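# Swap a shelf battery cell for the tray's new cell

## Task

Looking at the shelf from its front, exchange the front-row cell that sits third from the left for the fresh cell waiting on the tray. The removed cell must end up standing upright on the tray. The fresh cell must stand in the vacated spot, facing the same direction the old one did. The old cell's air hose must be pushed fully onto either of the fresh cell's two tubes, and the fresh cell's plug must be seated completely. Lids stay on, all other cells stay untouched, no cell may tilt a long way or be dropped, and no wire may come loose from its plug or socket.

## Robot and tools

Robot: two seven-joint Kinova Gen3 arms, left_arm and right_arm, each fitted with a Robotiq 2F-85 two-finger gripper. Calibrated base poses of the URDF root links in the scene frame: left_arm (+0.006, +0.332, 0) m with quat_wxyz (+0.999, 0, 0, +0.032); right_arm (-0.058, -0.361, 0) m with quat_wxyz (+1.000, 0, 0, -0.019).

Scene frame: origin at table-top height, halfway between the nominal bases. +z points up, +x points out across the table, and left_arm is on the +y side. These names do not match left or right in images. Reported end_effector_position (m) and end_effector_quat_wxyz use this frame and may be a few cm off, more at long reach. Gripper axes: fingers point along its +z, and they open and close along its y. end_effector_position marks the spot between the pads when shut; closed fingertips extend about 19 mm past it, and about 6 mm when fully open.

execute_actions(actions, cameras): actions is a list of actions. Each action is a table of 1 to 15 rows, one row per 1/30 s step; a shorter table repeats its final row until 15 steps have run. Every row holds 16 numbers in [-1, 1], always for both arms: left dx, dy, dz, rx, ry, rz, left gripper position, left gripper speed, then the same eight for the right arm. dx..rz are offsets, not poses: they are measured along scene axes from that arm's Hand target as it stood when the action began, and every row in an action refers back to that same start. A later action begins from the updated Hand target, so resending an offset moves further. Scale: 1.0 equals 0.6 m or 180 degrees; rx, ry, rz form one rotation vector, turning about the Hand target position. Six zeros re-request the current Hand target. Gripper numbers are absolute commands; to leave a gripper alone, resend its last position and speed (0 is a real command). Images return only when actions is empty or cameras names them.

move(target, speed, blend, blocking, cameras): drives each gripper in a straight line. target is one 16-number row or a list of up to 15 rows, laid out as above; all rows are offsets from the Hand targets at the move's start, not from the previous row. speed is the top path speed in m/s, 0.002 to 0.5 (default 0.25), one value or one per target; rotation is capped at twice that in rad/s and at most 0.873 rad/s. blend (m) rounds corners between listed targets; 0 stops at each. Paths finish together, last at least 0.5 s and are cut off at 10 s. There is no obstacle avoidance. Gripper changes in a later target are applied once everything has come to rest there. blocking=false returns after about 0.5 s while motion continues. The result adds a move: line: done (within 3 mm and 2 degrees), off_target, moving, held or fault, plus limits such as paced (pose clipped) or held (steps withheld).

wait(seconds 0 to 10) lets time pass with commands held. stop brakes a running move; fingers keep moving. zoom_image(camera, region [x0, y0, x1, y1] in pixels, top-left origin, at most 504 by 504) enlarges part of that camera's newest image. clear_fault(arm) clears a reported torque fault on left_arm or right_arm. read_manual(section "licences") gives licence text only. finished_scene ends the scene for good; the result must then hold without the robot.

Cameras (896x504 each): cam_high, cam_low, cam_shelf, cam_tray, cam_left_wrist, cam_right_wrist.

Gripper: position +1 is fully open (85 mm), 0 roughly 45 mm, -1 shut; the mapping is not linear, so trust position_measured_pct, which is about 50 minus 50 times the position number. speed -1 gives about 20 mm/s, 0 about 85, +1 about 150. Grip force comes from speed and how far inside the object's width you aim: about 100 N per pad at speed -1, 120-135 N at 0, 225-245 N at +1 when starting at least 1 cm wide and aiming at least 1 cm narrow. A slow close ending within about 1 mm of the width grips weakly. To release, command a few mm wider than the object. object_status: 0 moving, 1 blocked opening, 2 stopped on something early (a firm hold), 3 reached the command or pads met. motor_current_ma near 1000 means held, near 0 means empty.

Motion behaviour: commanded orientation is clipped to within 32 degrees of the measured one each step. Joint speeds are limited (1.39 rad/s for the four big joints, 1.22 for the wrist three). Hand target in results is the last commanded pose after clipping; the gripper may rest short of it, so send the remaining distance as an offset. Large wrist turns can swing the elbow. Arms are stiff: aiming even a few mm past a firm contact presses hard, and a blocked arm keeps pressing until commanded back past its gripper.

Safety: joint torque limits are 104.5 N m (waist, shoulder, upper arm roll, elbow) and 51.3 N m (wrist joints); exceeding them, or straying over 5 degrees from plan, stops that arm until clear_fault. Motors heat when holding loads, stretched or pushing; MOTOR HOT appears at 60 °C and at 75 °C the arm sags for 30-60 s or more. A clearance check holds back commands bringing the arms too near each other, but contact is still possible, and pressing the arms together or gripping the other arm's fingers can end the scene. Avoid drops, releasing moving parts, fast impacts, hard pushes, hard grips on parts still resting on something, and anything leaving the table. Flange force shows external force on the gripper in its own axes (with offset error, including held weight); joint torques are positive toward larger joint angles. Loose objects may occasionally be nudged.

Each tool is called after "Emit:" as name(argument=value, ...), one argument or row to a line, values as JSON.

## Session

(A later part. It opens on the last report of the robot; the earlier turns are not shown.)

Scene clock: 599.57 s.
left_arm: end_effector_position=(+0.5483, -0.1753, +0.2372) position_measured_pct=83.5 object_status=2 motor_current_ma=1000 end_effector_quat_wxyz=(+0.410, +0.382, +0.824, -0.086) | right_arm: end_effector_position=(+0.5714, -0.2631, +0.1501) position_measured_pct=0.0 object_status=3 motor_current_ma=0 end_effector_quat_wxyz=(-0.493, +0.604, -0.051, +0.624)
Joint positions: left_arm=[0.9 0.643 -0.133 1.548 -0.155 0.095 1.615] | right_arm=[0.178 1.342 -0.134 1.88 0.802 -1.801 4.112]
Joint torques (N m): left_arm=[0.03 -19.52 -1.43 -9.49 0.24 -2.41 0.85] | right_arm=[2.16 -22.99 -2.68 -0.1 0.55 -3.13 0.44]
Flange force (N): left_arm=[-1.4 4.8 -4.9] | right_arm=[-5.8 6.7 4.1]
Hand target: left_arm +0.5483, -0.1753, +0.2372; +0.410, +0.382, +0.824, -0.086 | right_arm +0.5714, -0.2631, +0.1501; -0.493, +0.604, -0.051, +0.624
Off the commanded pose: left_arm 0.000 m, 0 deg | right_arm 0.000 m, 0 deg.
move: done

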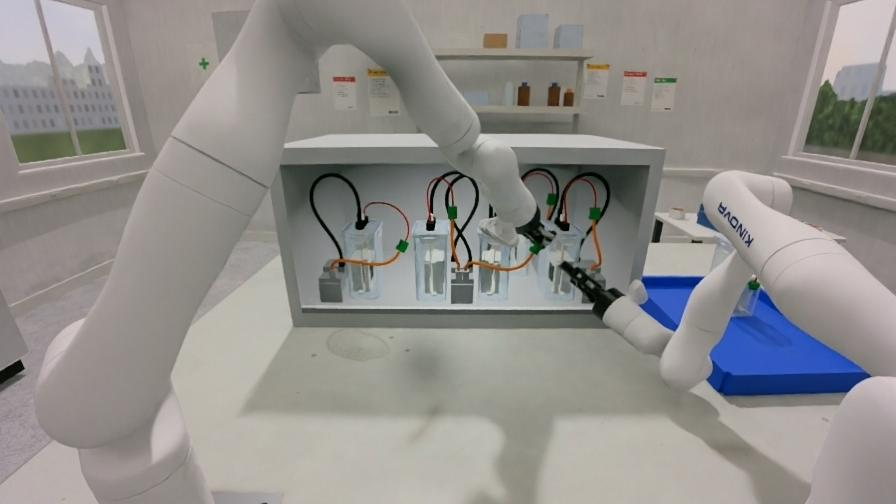

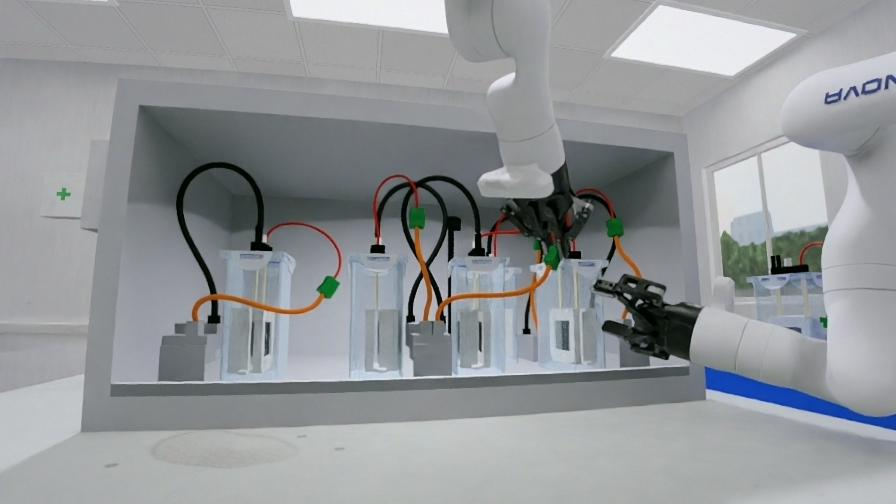

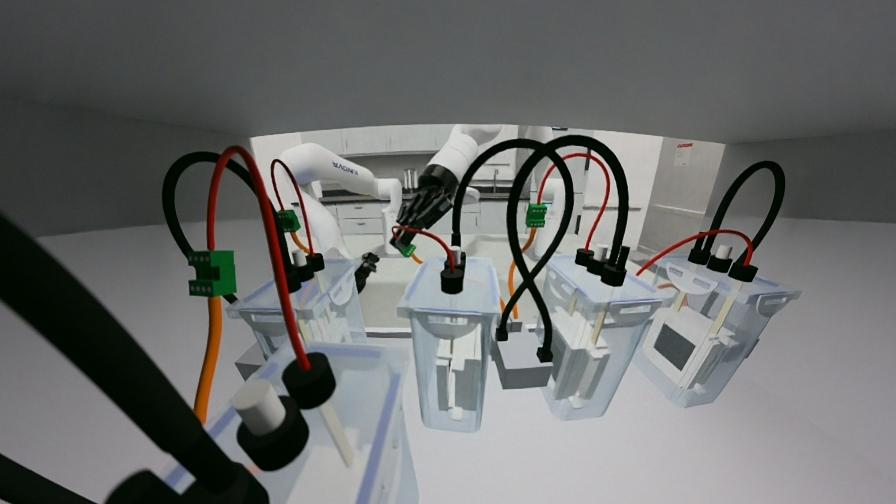

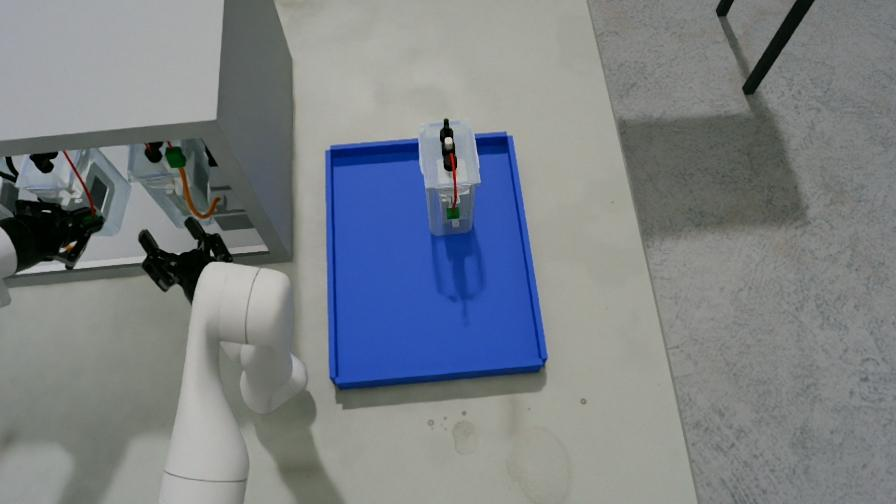

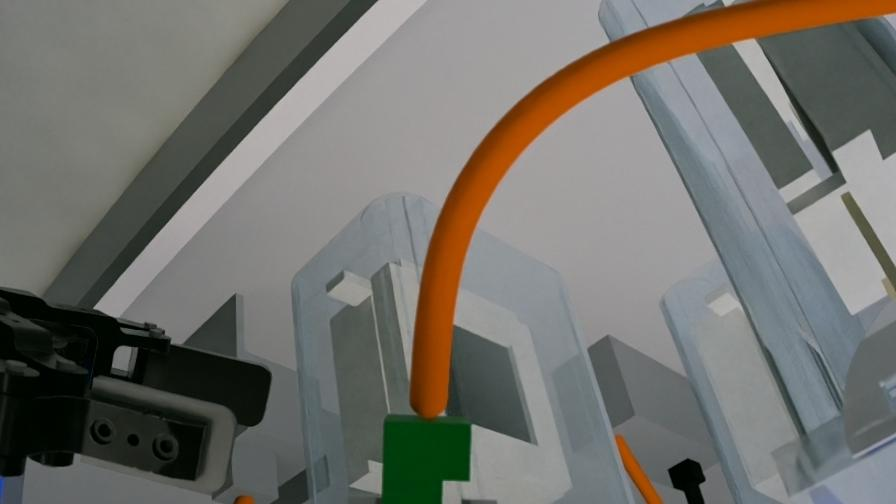

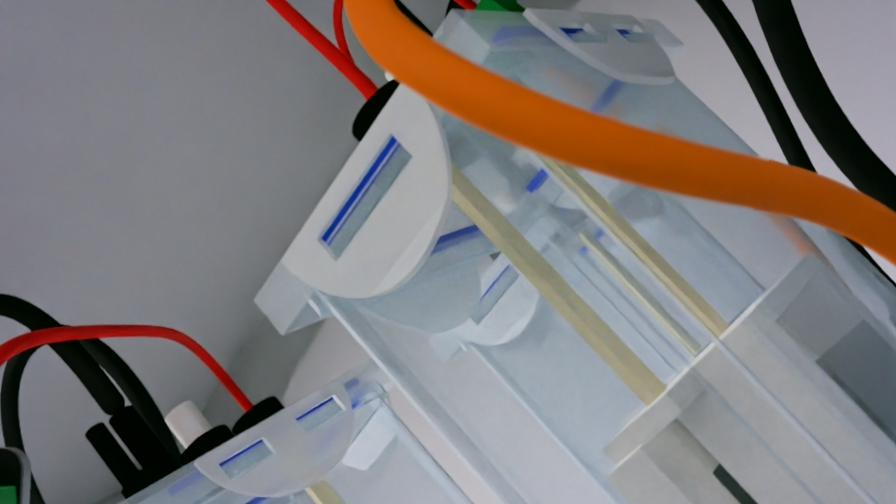

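Emit:
move(
  target=[0,0,0,0,0,0,-0.8,-1, -0.209,0.042,0.027,0.0207,-0.0235,0.004,-0.1,1],
  speed=0.15,
  cameras=["cam_right_wrist","cam_high"],
)

Emit:
zoom_image(
  camera="cam_right_wrist",
  region=[300, 300, 600, 504],
)

Scene clock: 625.73 s.
left_arm: end_effector_position=(+0.5483, -0.1753, +0.2372) position_measured_pct=83.5 object_status=2 motor_current_ma=1000 end_effector_quat_wxyz=(+0.410, +0.382, +0.824, -0.086) | right_arm: end_effector_position=(+0.4460, -0.2379, +0.1663) position_measured_pct=55.0 object_status=3 motor_current_ma=0 end_effector_quat_wxyz=(+0.518, -0.565, +0.049, -0.641)
Joint positions: left_arm=[0.9 0.643 -0.133 1.548 -0.155 0.095 1.615] | right_arm=[0.204 1.471 -0.195 2.183 1.021 -2.1 4.523]
Joint torques (N m): left_arm=[-0.14 -19.58 -1.36 -9.17 0.24 -2.4 0.83] | right_arm=[2.17 -19.39 -3.04 3.66 1.41 -2.61 0.18]
Flange force (N): left_arm=[-2.3 3.9 -4.2] | right_arm=[-8.1 4.0 0.8]
Hand target: left_arm +0.5483, -0.1753, +0.2372; +0.410, +0.382, +0.824, -0.086 | right_arm +0.4460, -0.2379, +0.1663; -0.518, +0.565, -0.049, +0.641
Off the commanded pose: left_arm 0.000 m, 0 deg | right_arm 0.000 m, 0 deg.
joint sent to its limit (right arm) — joint 6 (wrist pitch), lower limit. The joint targets still meet the commanded pose.
move: done
Images, in order (width x height): cam_high 896x504, cam_right_wrist 896x504.

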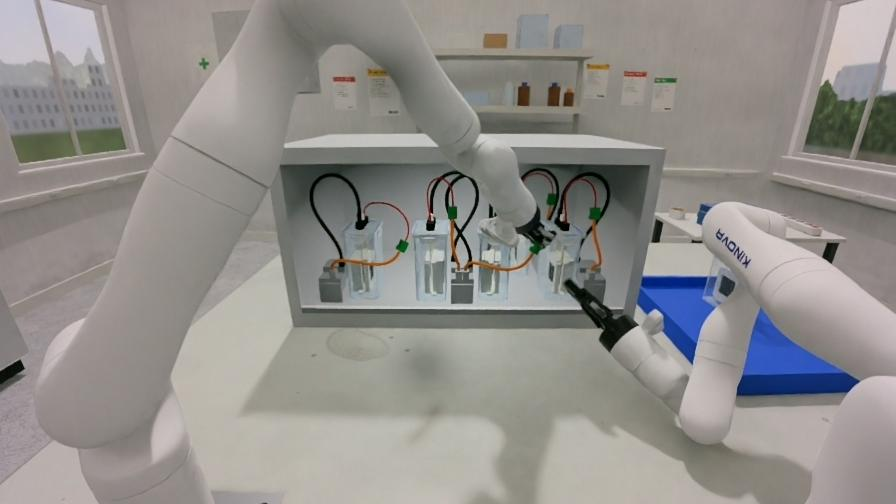

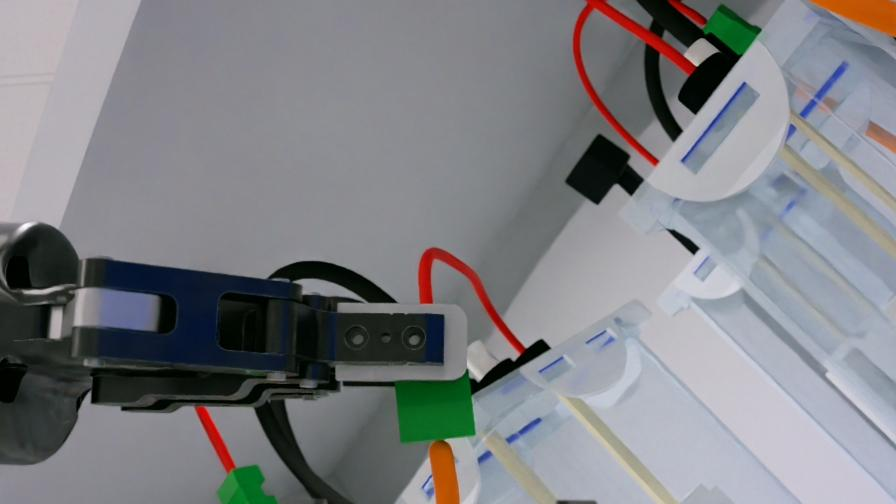

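Scaled by 1.680 from the camera's 896x504 image, which has a finer 1280x720 frame.

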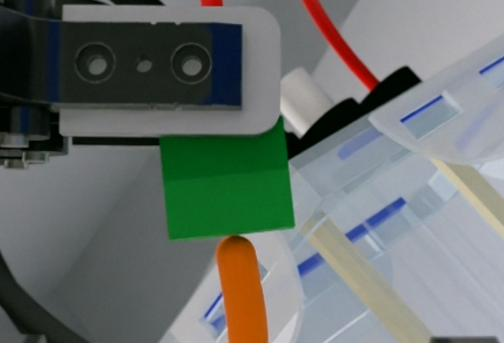

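Emit:
move(
  target=[0,0,0,0,0,0,-0.8,-1, 0.0853,0.072,0.0368,0,0,0,-0.1,1],
  speed=0.1,
  cameras=["cam_right_wrist"],
)

Scene clock: 649.70 s.
left_arm: end_effector_position=(+0.5483, -0.1753, +0.2372) position_measured_pct=83.5 object_status=2 motor_current_ma=1000 end_effector_quat_wxyz=(+0.410, +0.382, +0.824, -0.086) | right_arm: end_effector_position=(+0.4971, -0.1948, +0.1883) position_measured_pct=55.0 object_status=3 motor_current_ma=0 end_effector_quat_wxyz=(+0.518, -0.565, +0.050, -0.641)
Joint positions: left_arm=[0.9 0.643 -0.133 1.548 -0.155 0.095 1.615] | right_arm=[0.136 1.378 -0.309 2.097 0.832 -1.959 4.419]
Joint torques (N m): left_arm=[-0.17 -19.6 -1.37 -9.18 0.24 -2.41 0.79] | right_arm=[2.15 -20.68 -3.78 1.75 1.19 -2.77 0.41]
Flange force (N): left_arm=[-2.3 3.8 -4.2] | right_arm=[-7.3 4.5 1.8]
Hand target: left_arm +0.5483, -0.1753, +0.2372; +0.410, +0.382, +0.824, -0.086 | right_arm +0.4972, -0.1947, +0.1884; -0.518, +0.565, -0.050, +0.641
Off the commanded pose: left_arm 0.000 m, 0 deg | right_arm 0.000 m, 0 deg.
move: done
Images, in order (width x height): cam_right_wrist 896x504.

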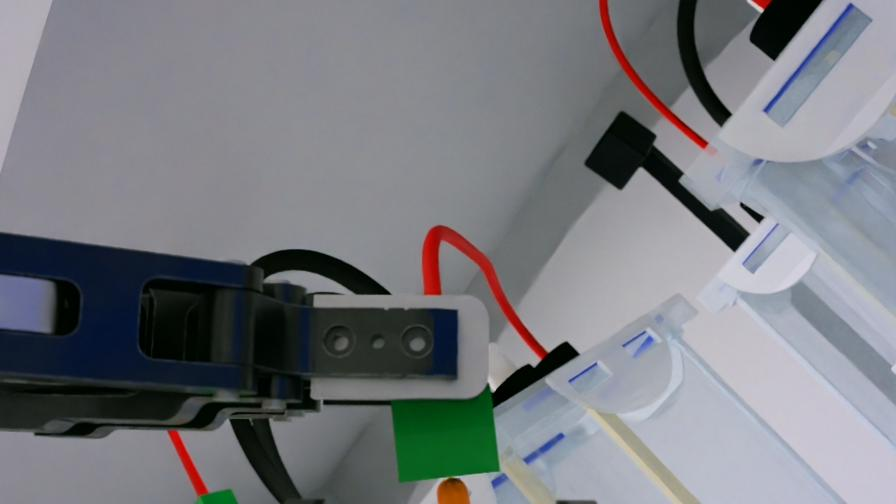

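Emit:
move(
  target=[0,0,0,0,0,0,-0.8,-1, 0.062,0.0418,0.029,0,0,0,-0.1,1],
  speed=0.08,
  cameras=["cam_right_wrist","cam_low","cam_high"],
)

Emit:
zoom_image(
  camera="cam_low",
  region=[460, 180, 660, 340],
)

Scene clock: 660.03 s.
left_arm: end_effector_position=(+0.5483, -0.1753, +0.2372) position_measured_pct=83.5 object_status=2 motor_current_ma=1000 end_effector_quat_wxyz=(+0.410, +0.382, +0.824, -0.086) | right_arm: end_effector_position=(+0.5344, -0.1697, +0.2057) position_measured_pct=55.0 object_status=3 motor_current_ma=0 end_effector_quat_wxyz=(+0.518, -0.565, +0.050, -0.641)
Joint positions: left_arm=[0.9 0.643 -0.133 1.548 -0.155 0.095 1.615] | right_arm=[0.1 1.32 -0.365 2.016 0.733 -1.847 4.35]
Joint torques (N m): left_arm=[-0.19 -19.56 -1.39 -9.16 0.23 -2.43 0.79] | right_arm=[2.2 -21.76 -4.21 0.79 1.23 -2.75 0.45]
Flange force (N): left_arm=[-2.5 3.8 -4.3] | right_arm=[-7.7 5.7 3.4]
Hand target: left_arm +0.5483, -0.1753, +0.2372; +0.410, +0.382, +0.824, -0.086 | right_arm +0.5344, -0.1697, +0.2058; -0.518, +0.565, -0.050, +0.641
Off the commanded pose: left_arm 0.000 m, 0 deg | right_arm 0.000 m, 0 deg.
move: done
Images, in order (width x height): cam_high 896x504, cam_low 896x504, cam_right_wrist 896x504.

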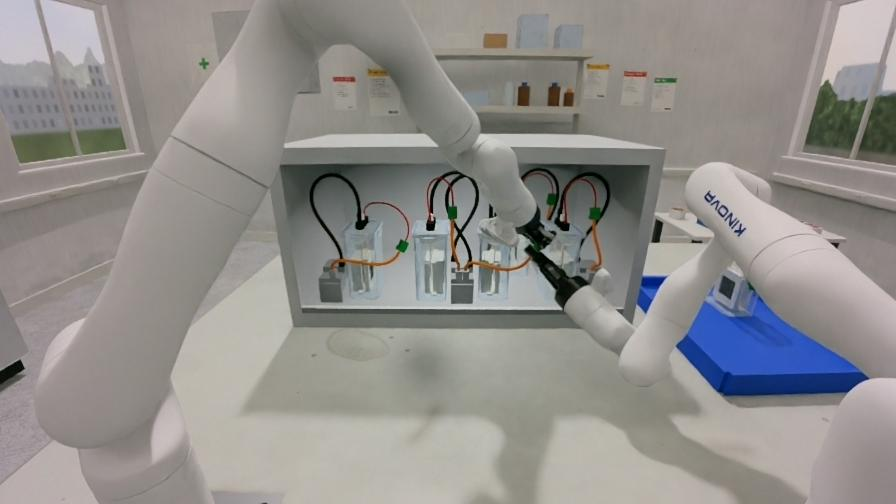

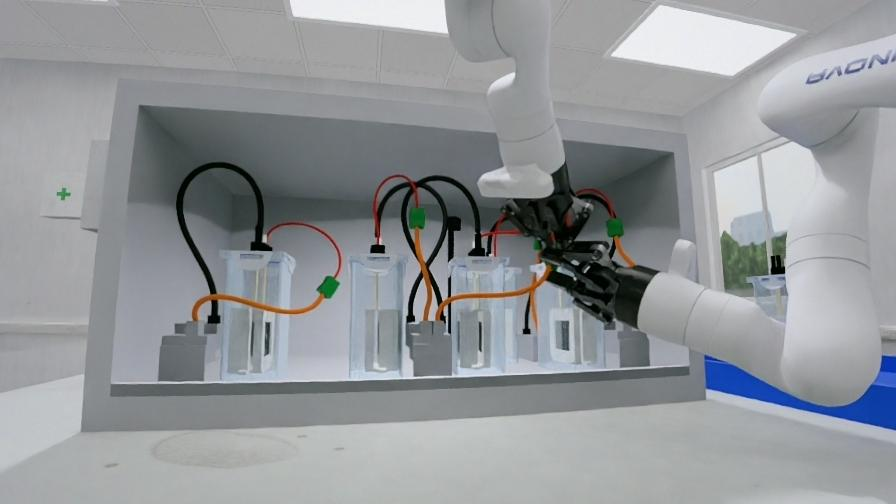

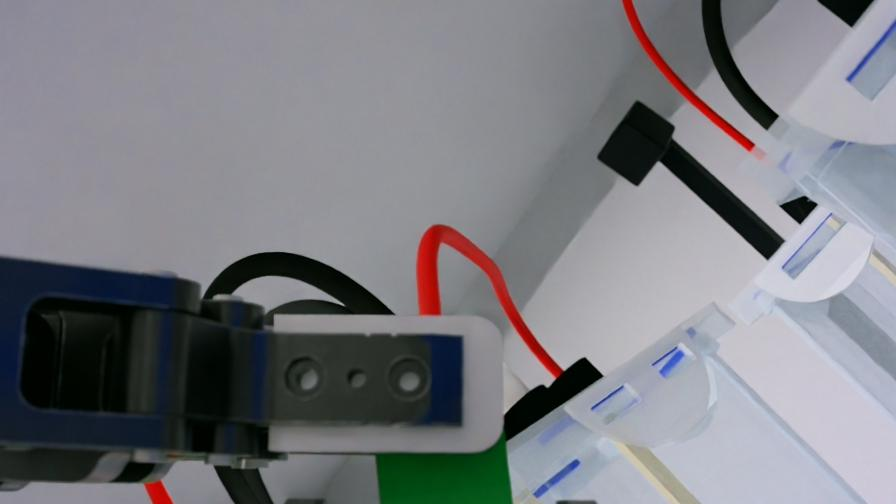

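Scaled by 2.520.

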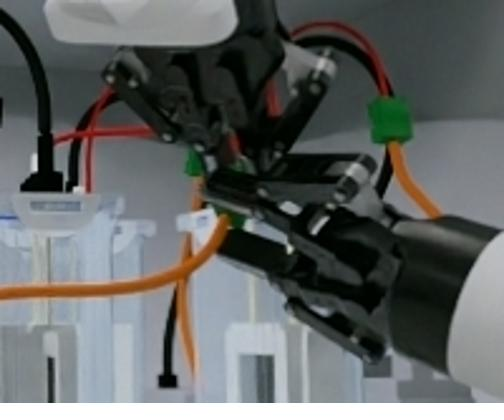

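Emit:
move(
  target=[0,0,0,0,0,0,-0.8,-1, 0,0,0,0,0,0,-0.8,-1],
  cameras=["cam_right_wrist","cam_low"],
)

Emit:
wait(
  seconds=0.5,
)

Scene clock: 665.47 s.
left_arm: end_effector_position=(+0.5483, -0.1753, +0.2372) position_measured_pct=83.5 object_status=2 motor_current_ma=1000 end_effector_quat_wxyz=(+0.410, +0.382, +0.824, -0.086) | right_arm: end_effector_position=(+0.5344, -0.1697, +0.2058) position_measured_pct=77.1 object_status=0 motor_current_ma=1000 end_effector_quat_wxyz=(+0.518, -0.565, +0.049, -0.641)
Joint positions: left_arm=[0.9 0.643 -0.133 1.548 -0.155 0.095 1.615] | right_arm=[0.1 1.32 -0.365 2.016 0.733 -1.847 4.35]
Joint torques (N m): left_arm=[0.56 -15.31 -0.38 -9.09 0.32 -2.76 0.83] | right_arm=[-2.38 -25.45 -7.73 1.19 4.22 -3.86 0.46]
Motor temperatures (°C): left_arm=[35 34 27 24 30 38 44] | right_arm=[26 31 28 31 34 34 36]
Flange force (N): left_arm=[-2.3 5.5 -14.1] | right_arm=[-7.4 16.0 1.3]
Hand target: left_arm +0.5483, -0.1753, +0.2372; +0.410, +0.382, +0.824, -0.086 | right_arm +0.5344, -0.1697, +0.2058; -0.518, +0.565, -0.049, +0.641
Off the commanded pose: left_arm 0.000 m, 0 deg | right_arm 0.000 m, 0 deg.
move: done
Images, in order (width x height): cam_low 896x504, cam_right_wrist 896x504.

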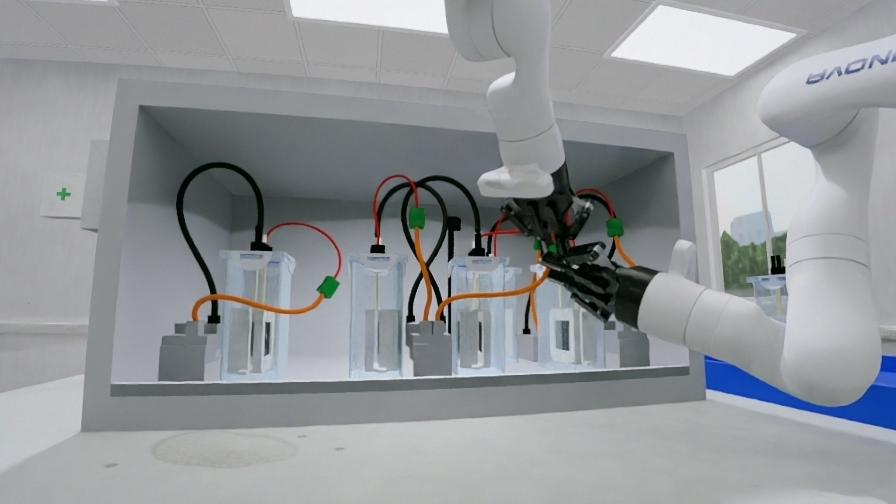

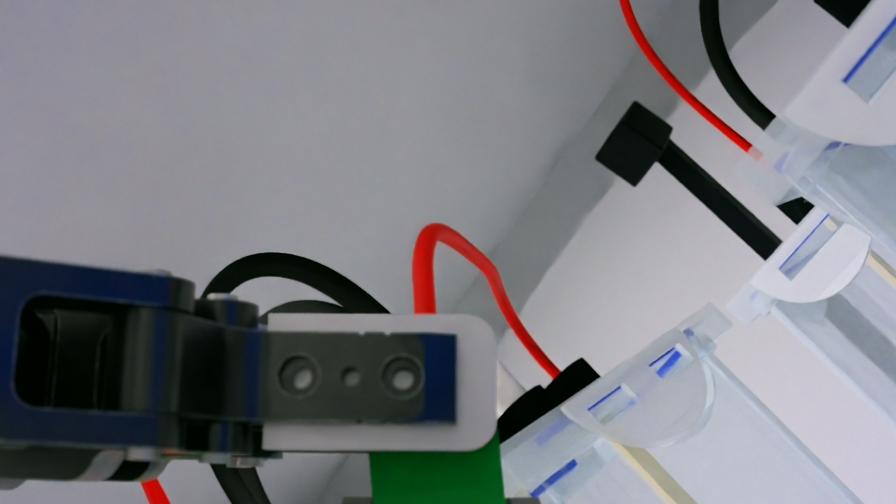

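Scene clock: 665.97 s.
left_arm: end_effector_position=(+0.5483, -0.1753, +0.2372) position_measured_pct=83.5 object_status=2 motor_current_ma=1000 end_effector_quat_wxyz=(+0.410, +0.382, +0.824, -0.086) | right_arm: end_effector_position=(+0.5344, -0.1697, +0.2058) position_measured_pct=77.1 object_status=2 motor_current_ma=1000 end_effector_quat_wxyz=(+0.518, -0.565, +0.049, -0.641)
Joint positions: left_arm=[0.9 0.643 -0.133 1.548 -0.155 0.095 1.615] | right_arm=[0.1 1.32 -0.365 2.016 0.733 -1.847 4.35]
Joint torques (N m): left_arm=[0.42 -15.3 -0.57 -9.08 0.32 -2.76 0.83] | right_arm=[-2.33 -25.41 -7.72 1.22 4.26 -3.9 0.47]
Flange force (N): left_arm=[-2.4 5.6 -14.1] | right_arm=[-7.4 16.0 1.6]
Hand target: left_arm +0.5483, -0.1753, +0.2372; +0.410, +0.382, +0.824, -0.086 | right_arm +0.5344, -0.1697, +0.2057; -0.518, +0.565, -0.049, +0.641
Tool commands: left_gripper/position=-0.8 left_gripper/speed=-1.0 right_gripper/position=-0.8 right_gripper/speed=-1.0
Off the commanded pose: left_arm 0.000 m, 0 deg | right_arm 0.000 m, 0 deg.
wait: 0.50 s; at rest by 0.17 s

Emit:
move(
  target=[0.0247,-0.037,0.0497,0,0,0,-0.8,-1, 0,0,0,0,0,0,-0.8,-1],
  speed=0.04,
  cameras=["cam_right_wrist","cam_low","cam_left_wrist"],
)

Emit:
zoom_image(
  camera="cam_low",
  region=[460, 160, 660, 320],
)

Scene clock: 671.60 s.
left_arm: end_effector_position=(+0.5632, -0.1975, +0.2670) position_measured_pct=83.5 object_status=2 motor_current_ma=1000 end_effector_quat_wxyz=(+0.410, +0.382, +0.824, -0.086) | right_arm: end_effector_position=(+0.5344, -0.1697, +0.2058) position_measured_pct=77.1 object_status=2 motor_current_ma=1000 end_effector_quat_wxyz=(+0.518, -0.565, +0.049, -0.641)
Joint positions: left_arm=[0.891 0.658 -0.107 1.407 -0.152 0.223 1.607] | right_arm=[0.1 1.32 -0.366 2.016 0.733 -1.847 4.35]
Joint torques (N m): left_arm=[-0.23 -20.34 -1.34 -10.11 0.15 -2.48 0.81] | right_arm=[1.95 -21.91 -4.4 0.72 1.3 -2.88 0.4]
Flange force (N): left_arm=[-0.8 3.8 -5.1] | right_arm=[-7.5 6.0 3.1]
Hand target: left_arm +0.5632, -0.1975, +0.2670; +0.410, +0.382, +0.824, -0.086 | right_arm +0.5344, -0.1697, +0.2058; -0.518, +0.565, -0.049, +0.641
Off the commanded pose: left_arm 0.000 m, 0 deg | right_arm 0.000 m, 0 deg.
move: done
Images, in order (width x height): cam_low 896x504, cam_left_wrist 896x504, cam_right_wrist 896x504.

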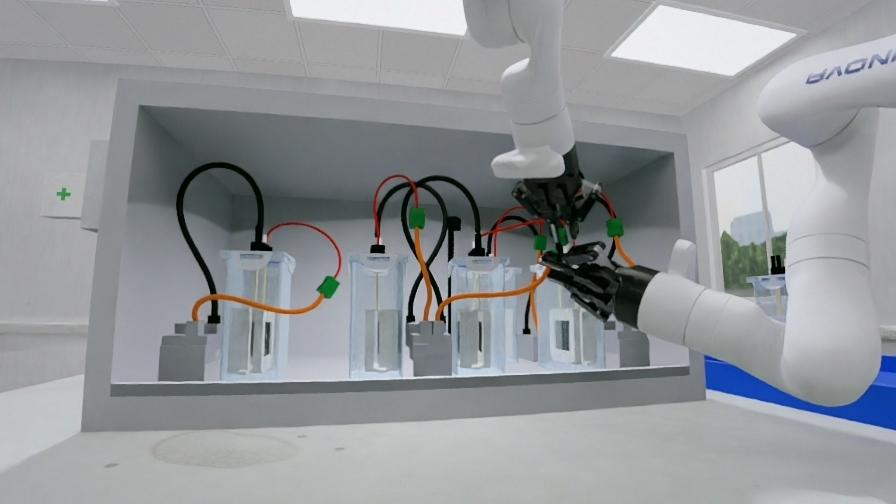

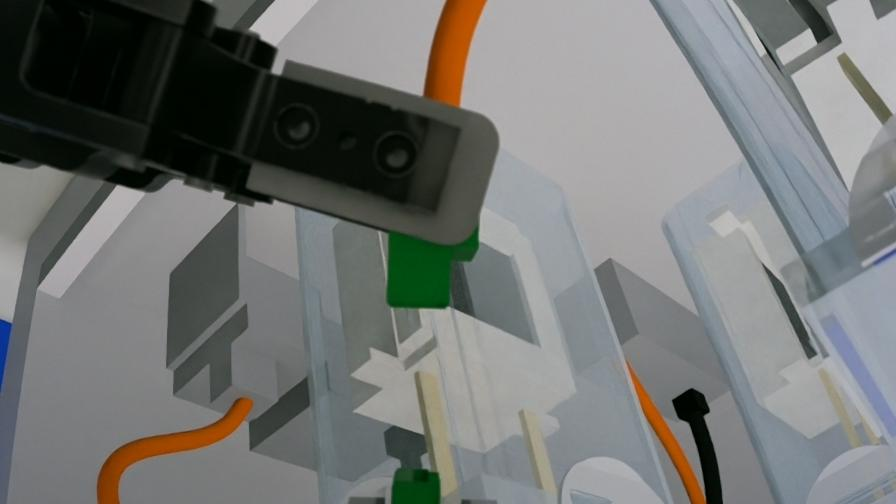

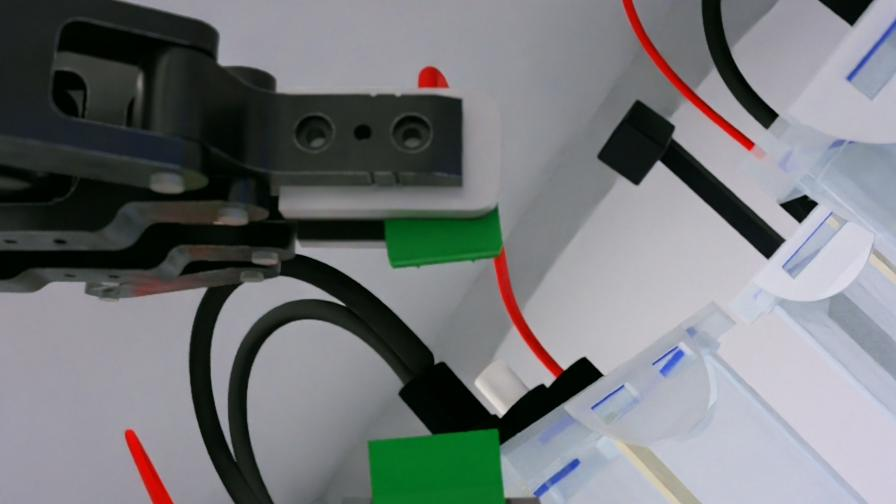

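Scaled by 2.520.

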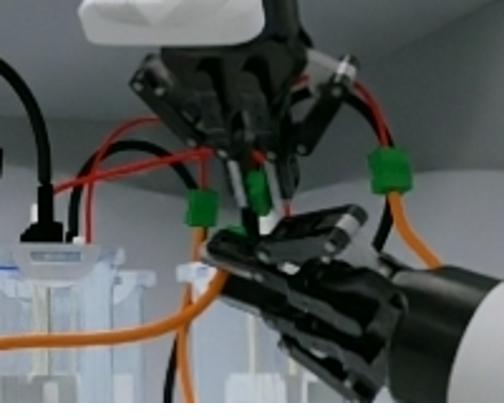

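Emit:
move(
  target=[0,0,0,0,0,0,-0.8,-1, 0,0,0,0,0,0,-0.1,-1],
  cameras=["cam_low"],
)

Emit:
move(
  target=[0,0,0,0,0,0,-0.8,-1, -0.15,-0.11,-0.05,0,0,0,-0.1,-1],
  speed=0.12,
  cameras=["cam_low","cam_high","cam_right_wrist","cam_shelf"],
)

Scene clock: 688.97 s.
left_arm: end_effector_position=(+0.5632, -0.1975, +0.2670) position_measured_pct=83.5 object_status=2 motor_current_ma=1000 end_effector_quat_wxyz=(+0.410, +0.382, +0.824, -0.086) | right_arm: end_effector_position=(+0.5344, -0.1697, +0.2058) position_measured_pct=55.0 object_status=0 motor_current_ma=0 end_effector_quat_wxyz=(+0.518, -0.565, +0.049, -0.641)
Joint positions: left_arm=[0.891 0.658 -0.107 1.407 -0.152 0.223 1.607] | right_arm=[0.1 1.32 -0.366 2.016 0.733 -1.847 4.35]
Joint torques (N m): left_arm=[-0.22 -20.4 -1.33 -9.96 0.15 -2.5 0.81] | right_arm=[2.14 -21.89 -4.28 0.62 1.21 -2.87 0.45]
Flange force (N): left_arm=[-1.5 3.8 -4.7] | right_arm=[-7.6 5.6 3.1]
Hand target: left_arm +0.5632, -0.1975, +0.2670; +0.410, +0.382, +0.824, -0.086 | right_arm +0.5344, -0.1697, +0.2058; -0.518, +0.565, -0.049, +0.641
Off the commanded pose: left_arm 0.000 m, 0 deg | right_arm 0.000 m, 0 deg.
move: done
Images, in order (width x height): cam_low 896x504.

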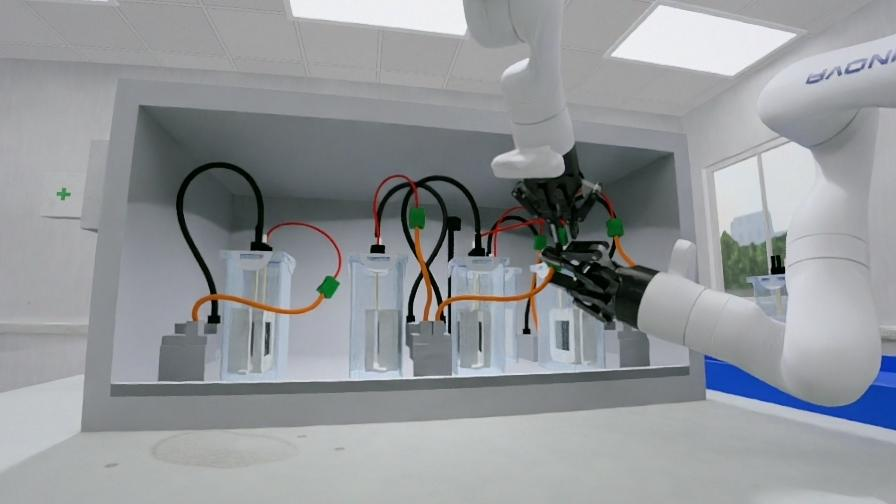

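Scene clock: 690.37 s.
left_arm: end_effector_position=(+0.5632, -0.1975, +0.2670) position_measured_pct=83.5 object_status=2 motor_current_ma=1000 end_effector_quat_wxyz=(+0.410, +0.382, +0.824, -0.086) | right_arm: end_effector_position=(+0.4444, -0.2356, +0.1758) position_measured_pct=55.0 object_status=3 motor_current_ma=0 end_effector_quat_wxyz=(+0.518, -0.565, +0.049, -0.641)
Joint positions: left_arm=[0.891 0.658 -0.107 1.407 -0.152 0.223 1.607] | right_arm=[0.203 1.45 -0.205 2.208 1.014 -2.098 4.53]
Joint torques (N m): left_arm=[-0.2 -20.37 -1.32 -9.91 0.15 -2.49 0.76] | right_arm=[2.09 -19.32 -3.15 3.78 1.54 -2.46 0.47]
Flange force (N): left_arm=[-1.6 3.7 -4.6] | right_arm=[-7.7 5.0 1.4]
Hand target: left_arm +0.5632, -0.1975, +0.2670; +0.410, +0.382, +0.824, -0.086 | right_arm +0.4444, -0.2357, +0.1758; -0.518, +0.565, -0.049, +0.641
Off the commanded pose: left_arm 0.000 m, 0 deg | right_arm 0.000 m, 0 deg.
move: done
Images, in order (width x height): cam_high 896x504, cam_low 896x504, cam_shelf 896x504, cam_right_wrist 896x504.

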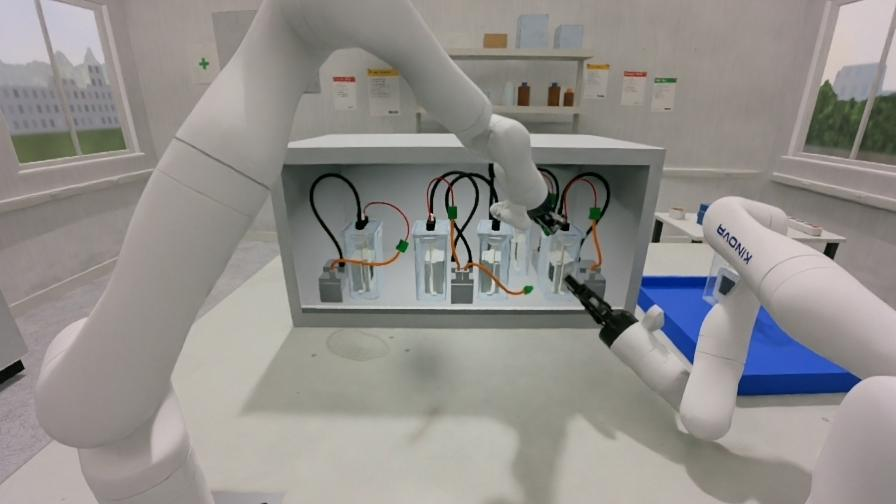

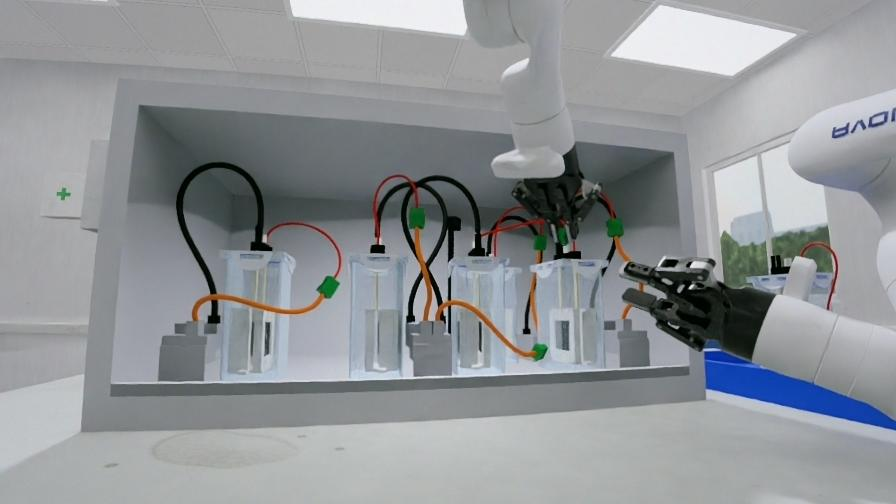

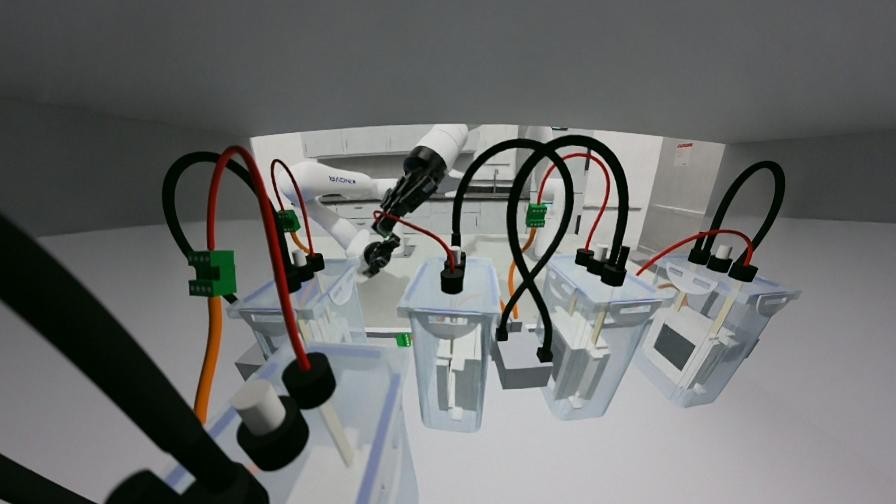

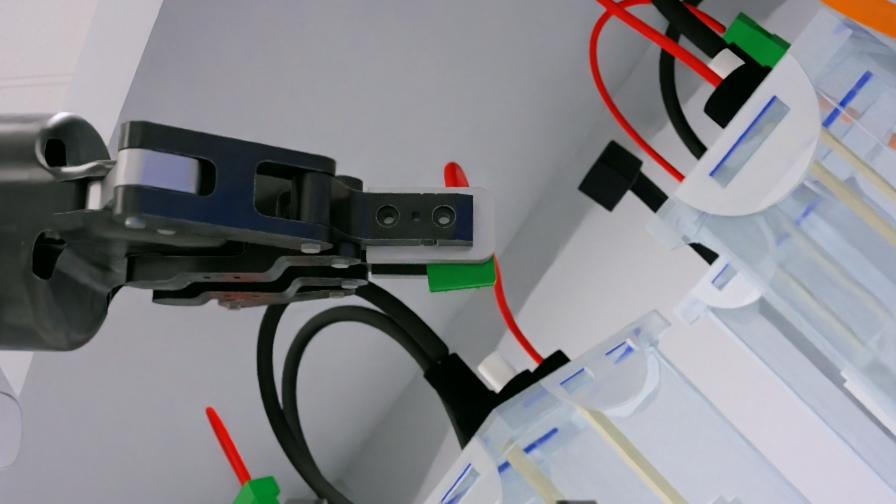

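Emit:
move(
  target=[
    [0.05,0,0.03,0,0,0,-0.8,-1, 0,0,0,0,0,0,-0.1,-1],
    [0.05,0,0.03,0,0,0,-0.2,-0.5, 0,0,0,0,0,0,-0.1,-1],
  ],
  speed=0.1,
  cameras=["cam_low","cam_shelf"],
)

Scene clock: 704.10 s.
left_arm: end_effector_position=(+0.5932, -0.1975, +0.2850) position_measured_pct=60.2 object_status=0 motor_current_ma=0 end_effector_quat_wxyz=(+0.410, +0.382, +0.824, -0.086) | right_arm: end_effector_position=(+0.4444, -0.2357, +0.1758) position_measured_pct=55.0 object_status=3 motor_current_ma=0 end_effector_quat_wxyz=(+0.518, -0.565, +0.049, -0.641)
Joint positions: left_arm=[0.812 0.683 -0.037 1.293 -0.144 0.307 1.549] | right_arm=[0.203 1.45 -0.205 2.208 1.014 -2.098 4.53]
Joint torques (N m): left_arm=[-0.67 -20.98 -1.12 -10.15 0.14 -2.46 0.79] | right_arm=[2.13 -19.31 -3.11 3.82 1.42 -2.61 0.44]
Flange force (N): left_arm=[-1.3 2.6 -4.9] | right_arm=[-7.7 5.2 1.5]
Hand target: left_arm +0.5932, -0.1975, +0.2850; +0.410, +0.382, +0.824, -0.086 | right_arm +0.4444, -0.2357, +0.1758; -0.518, +0.565, -0.050, +0.641
Off the commanded pose: left_arm 0.000 m, 0 deg | right_arm 0.000 m, 0 deg.
move: done
Images, in order (width x height): cam_low 896x504, cam_shelf 896x504.

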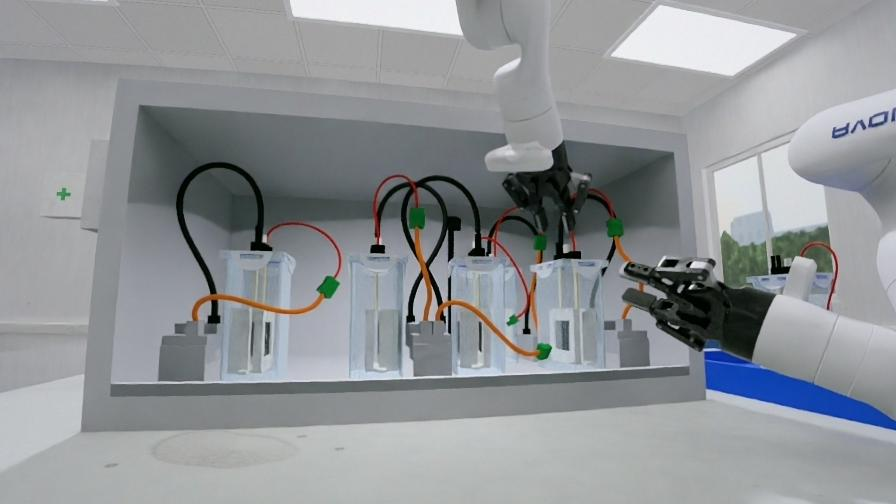

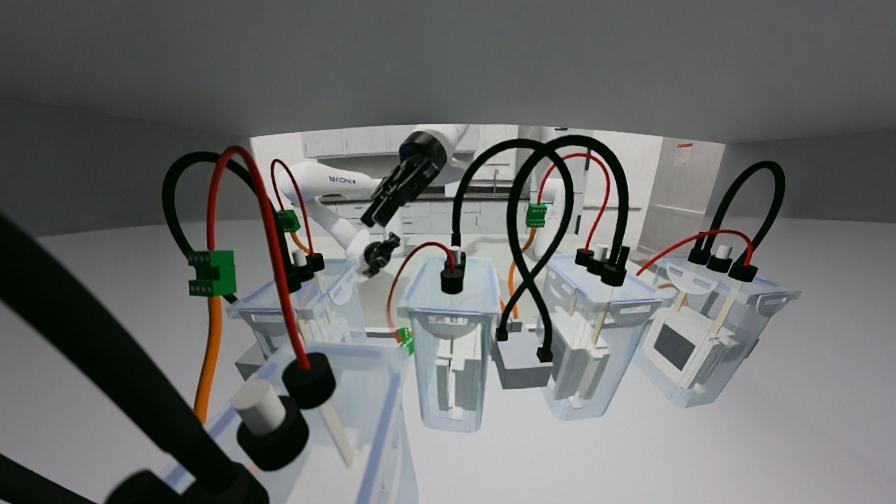

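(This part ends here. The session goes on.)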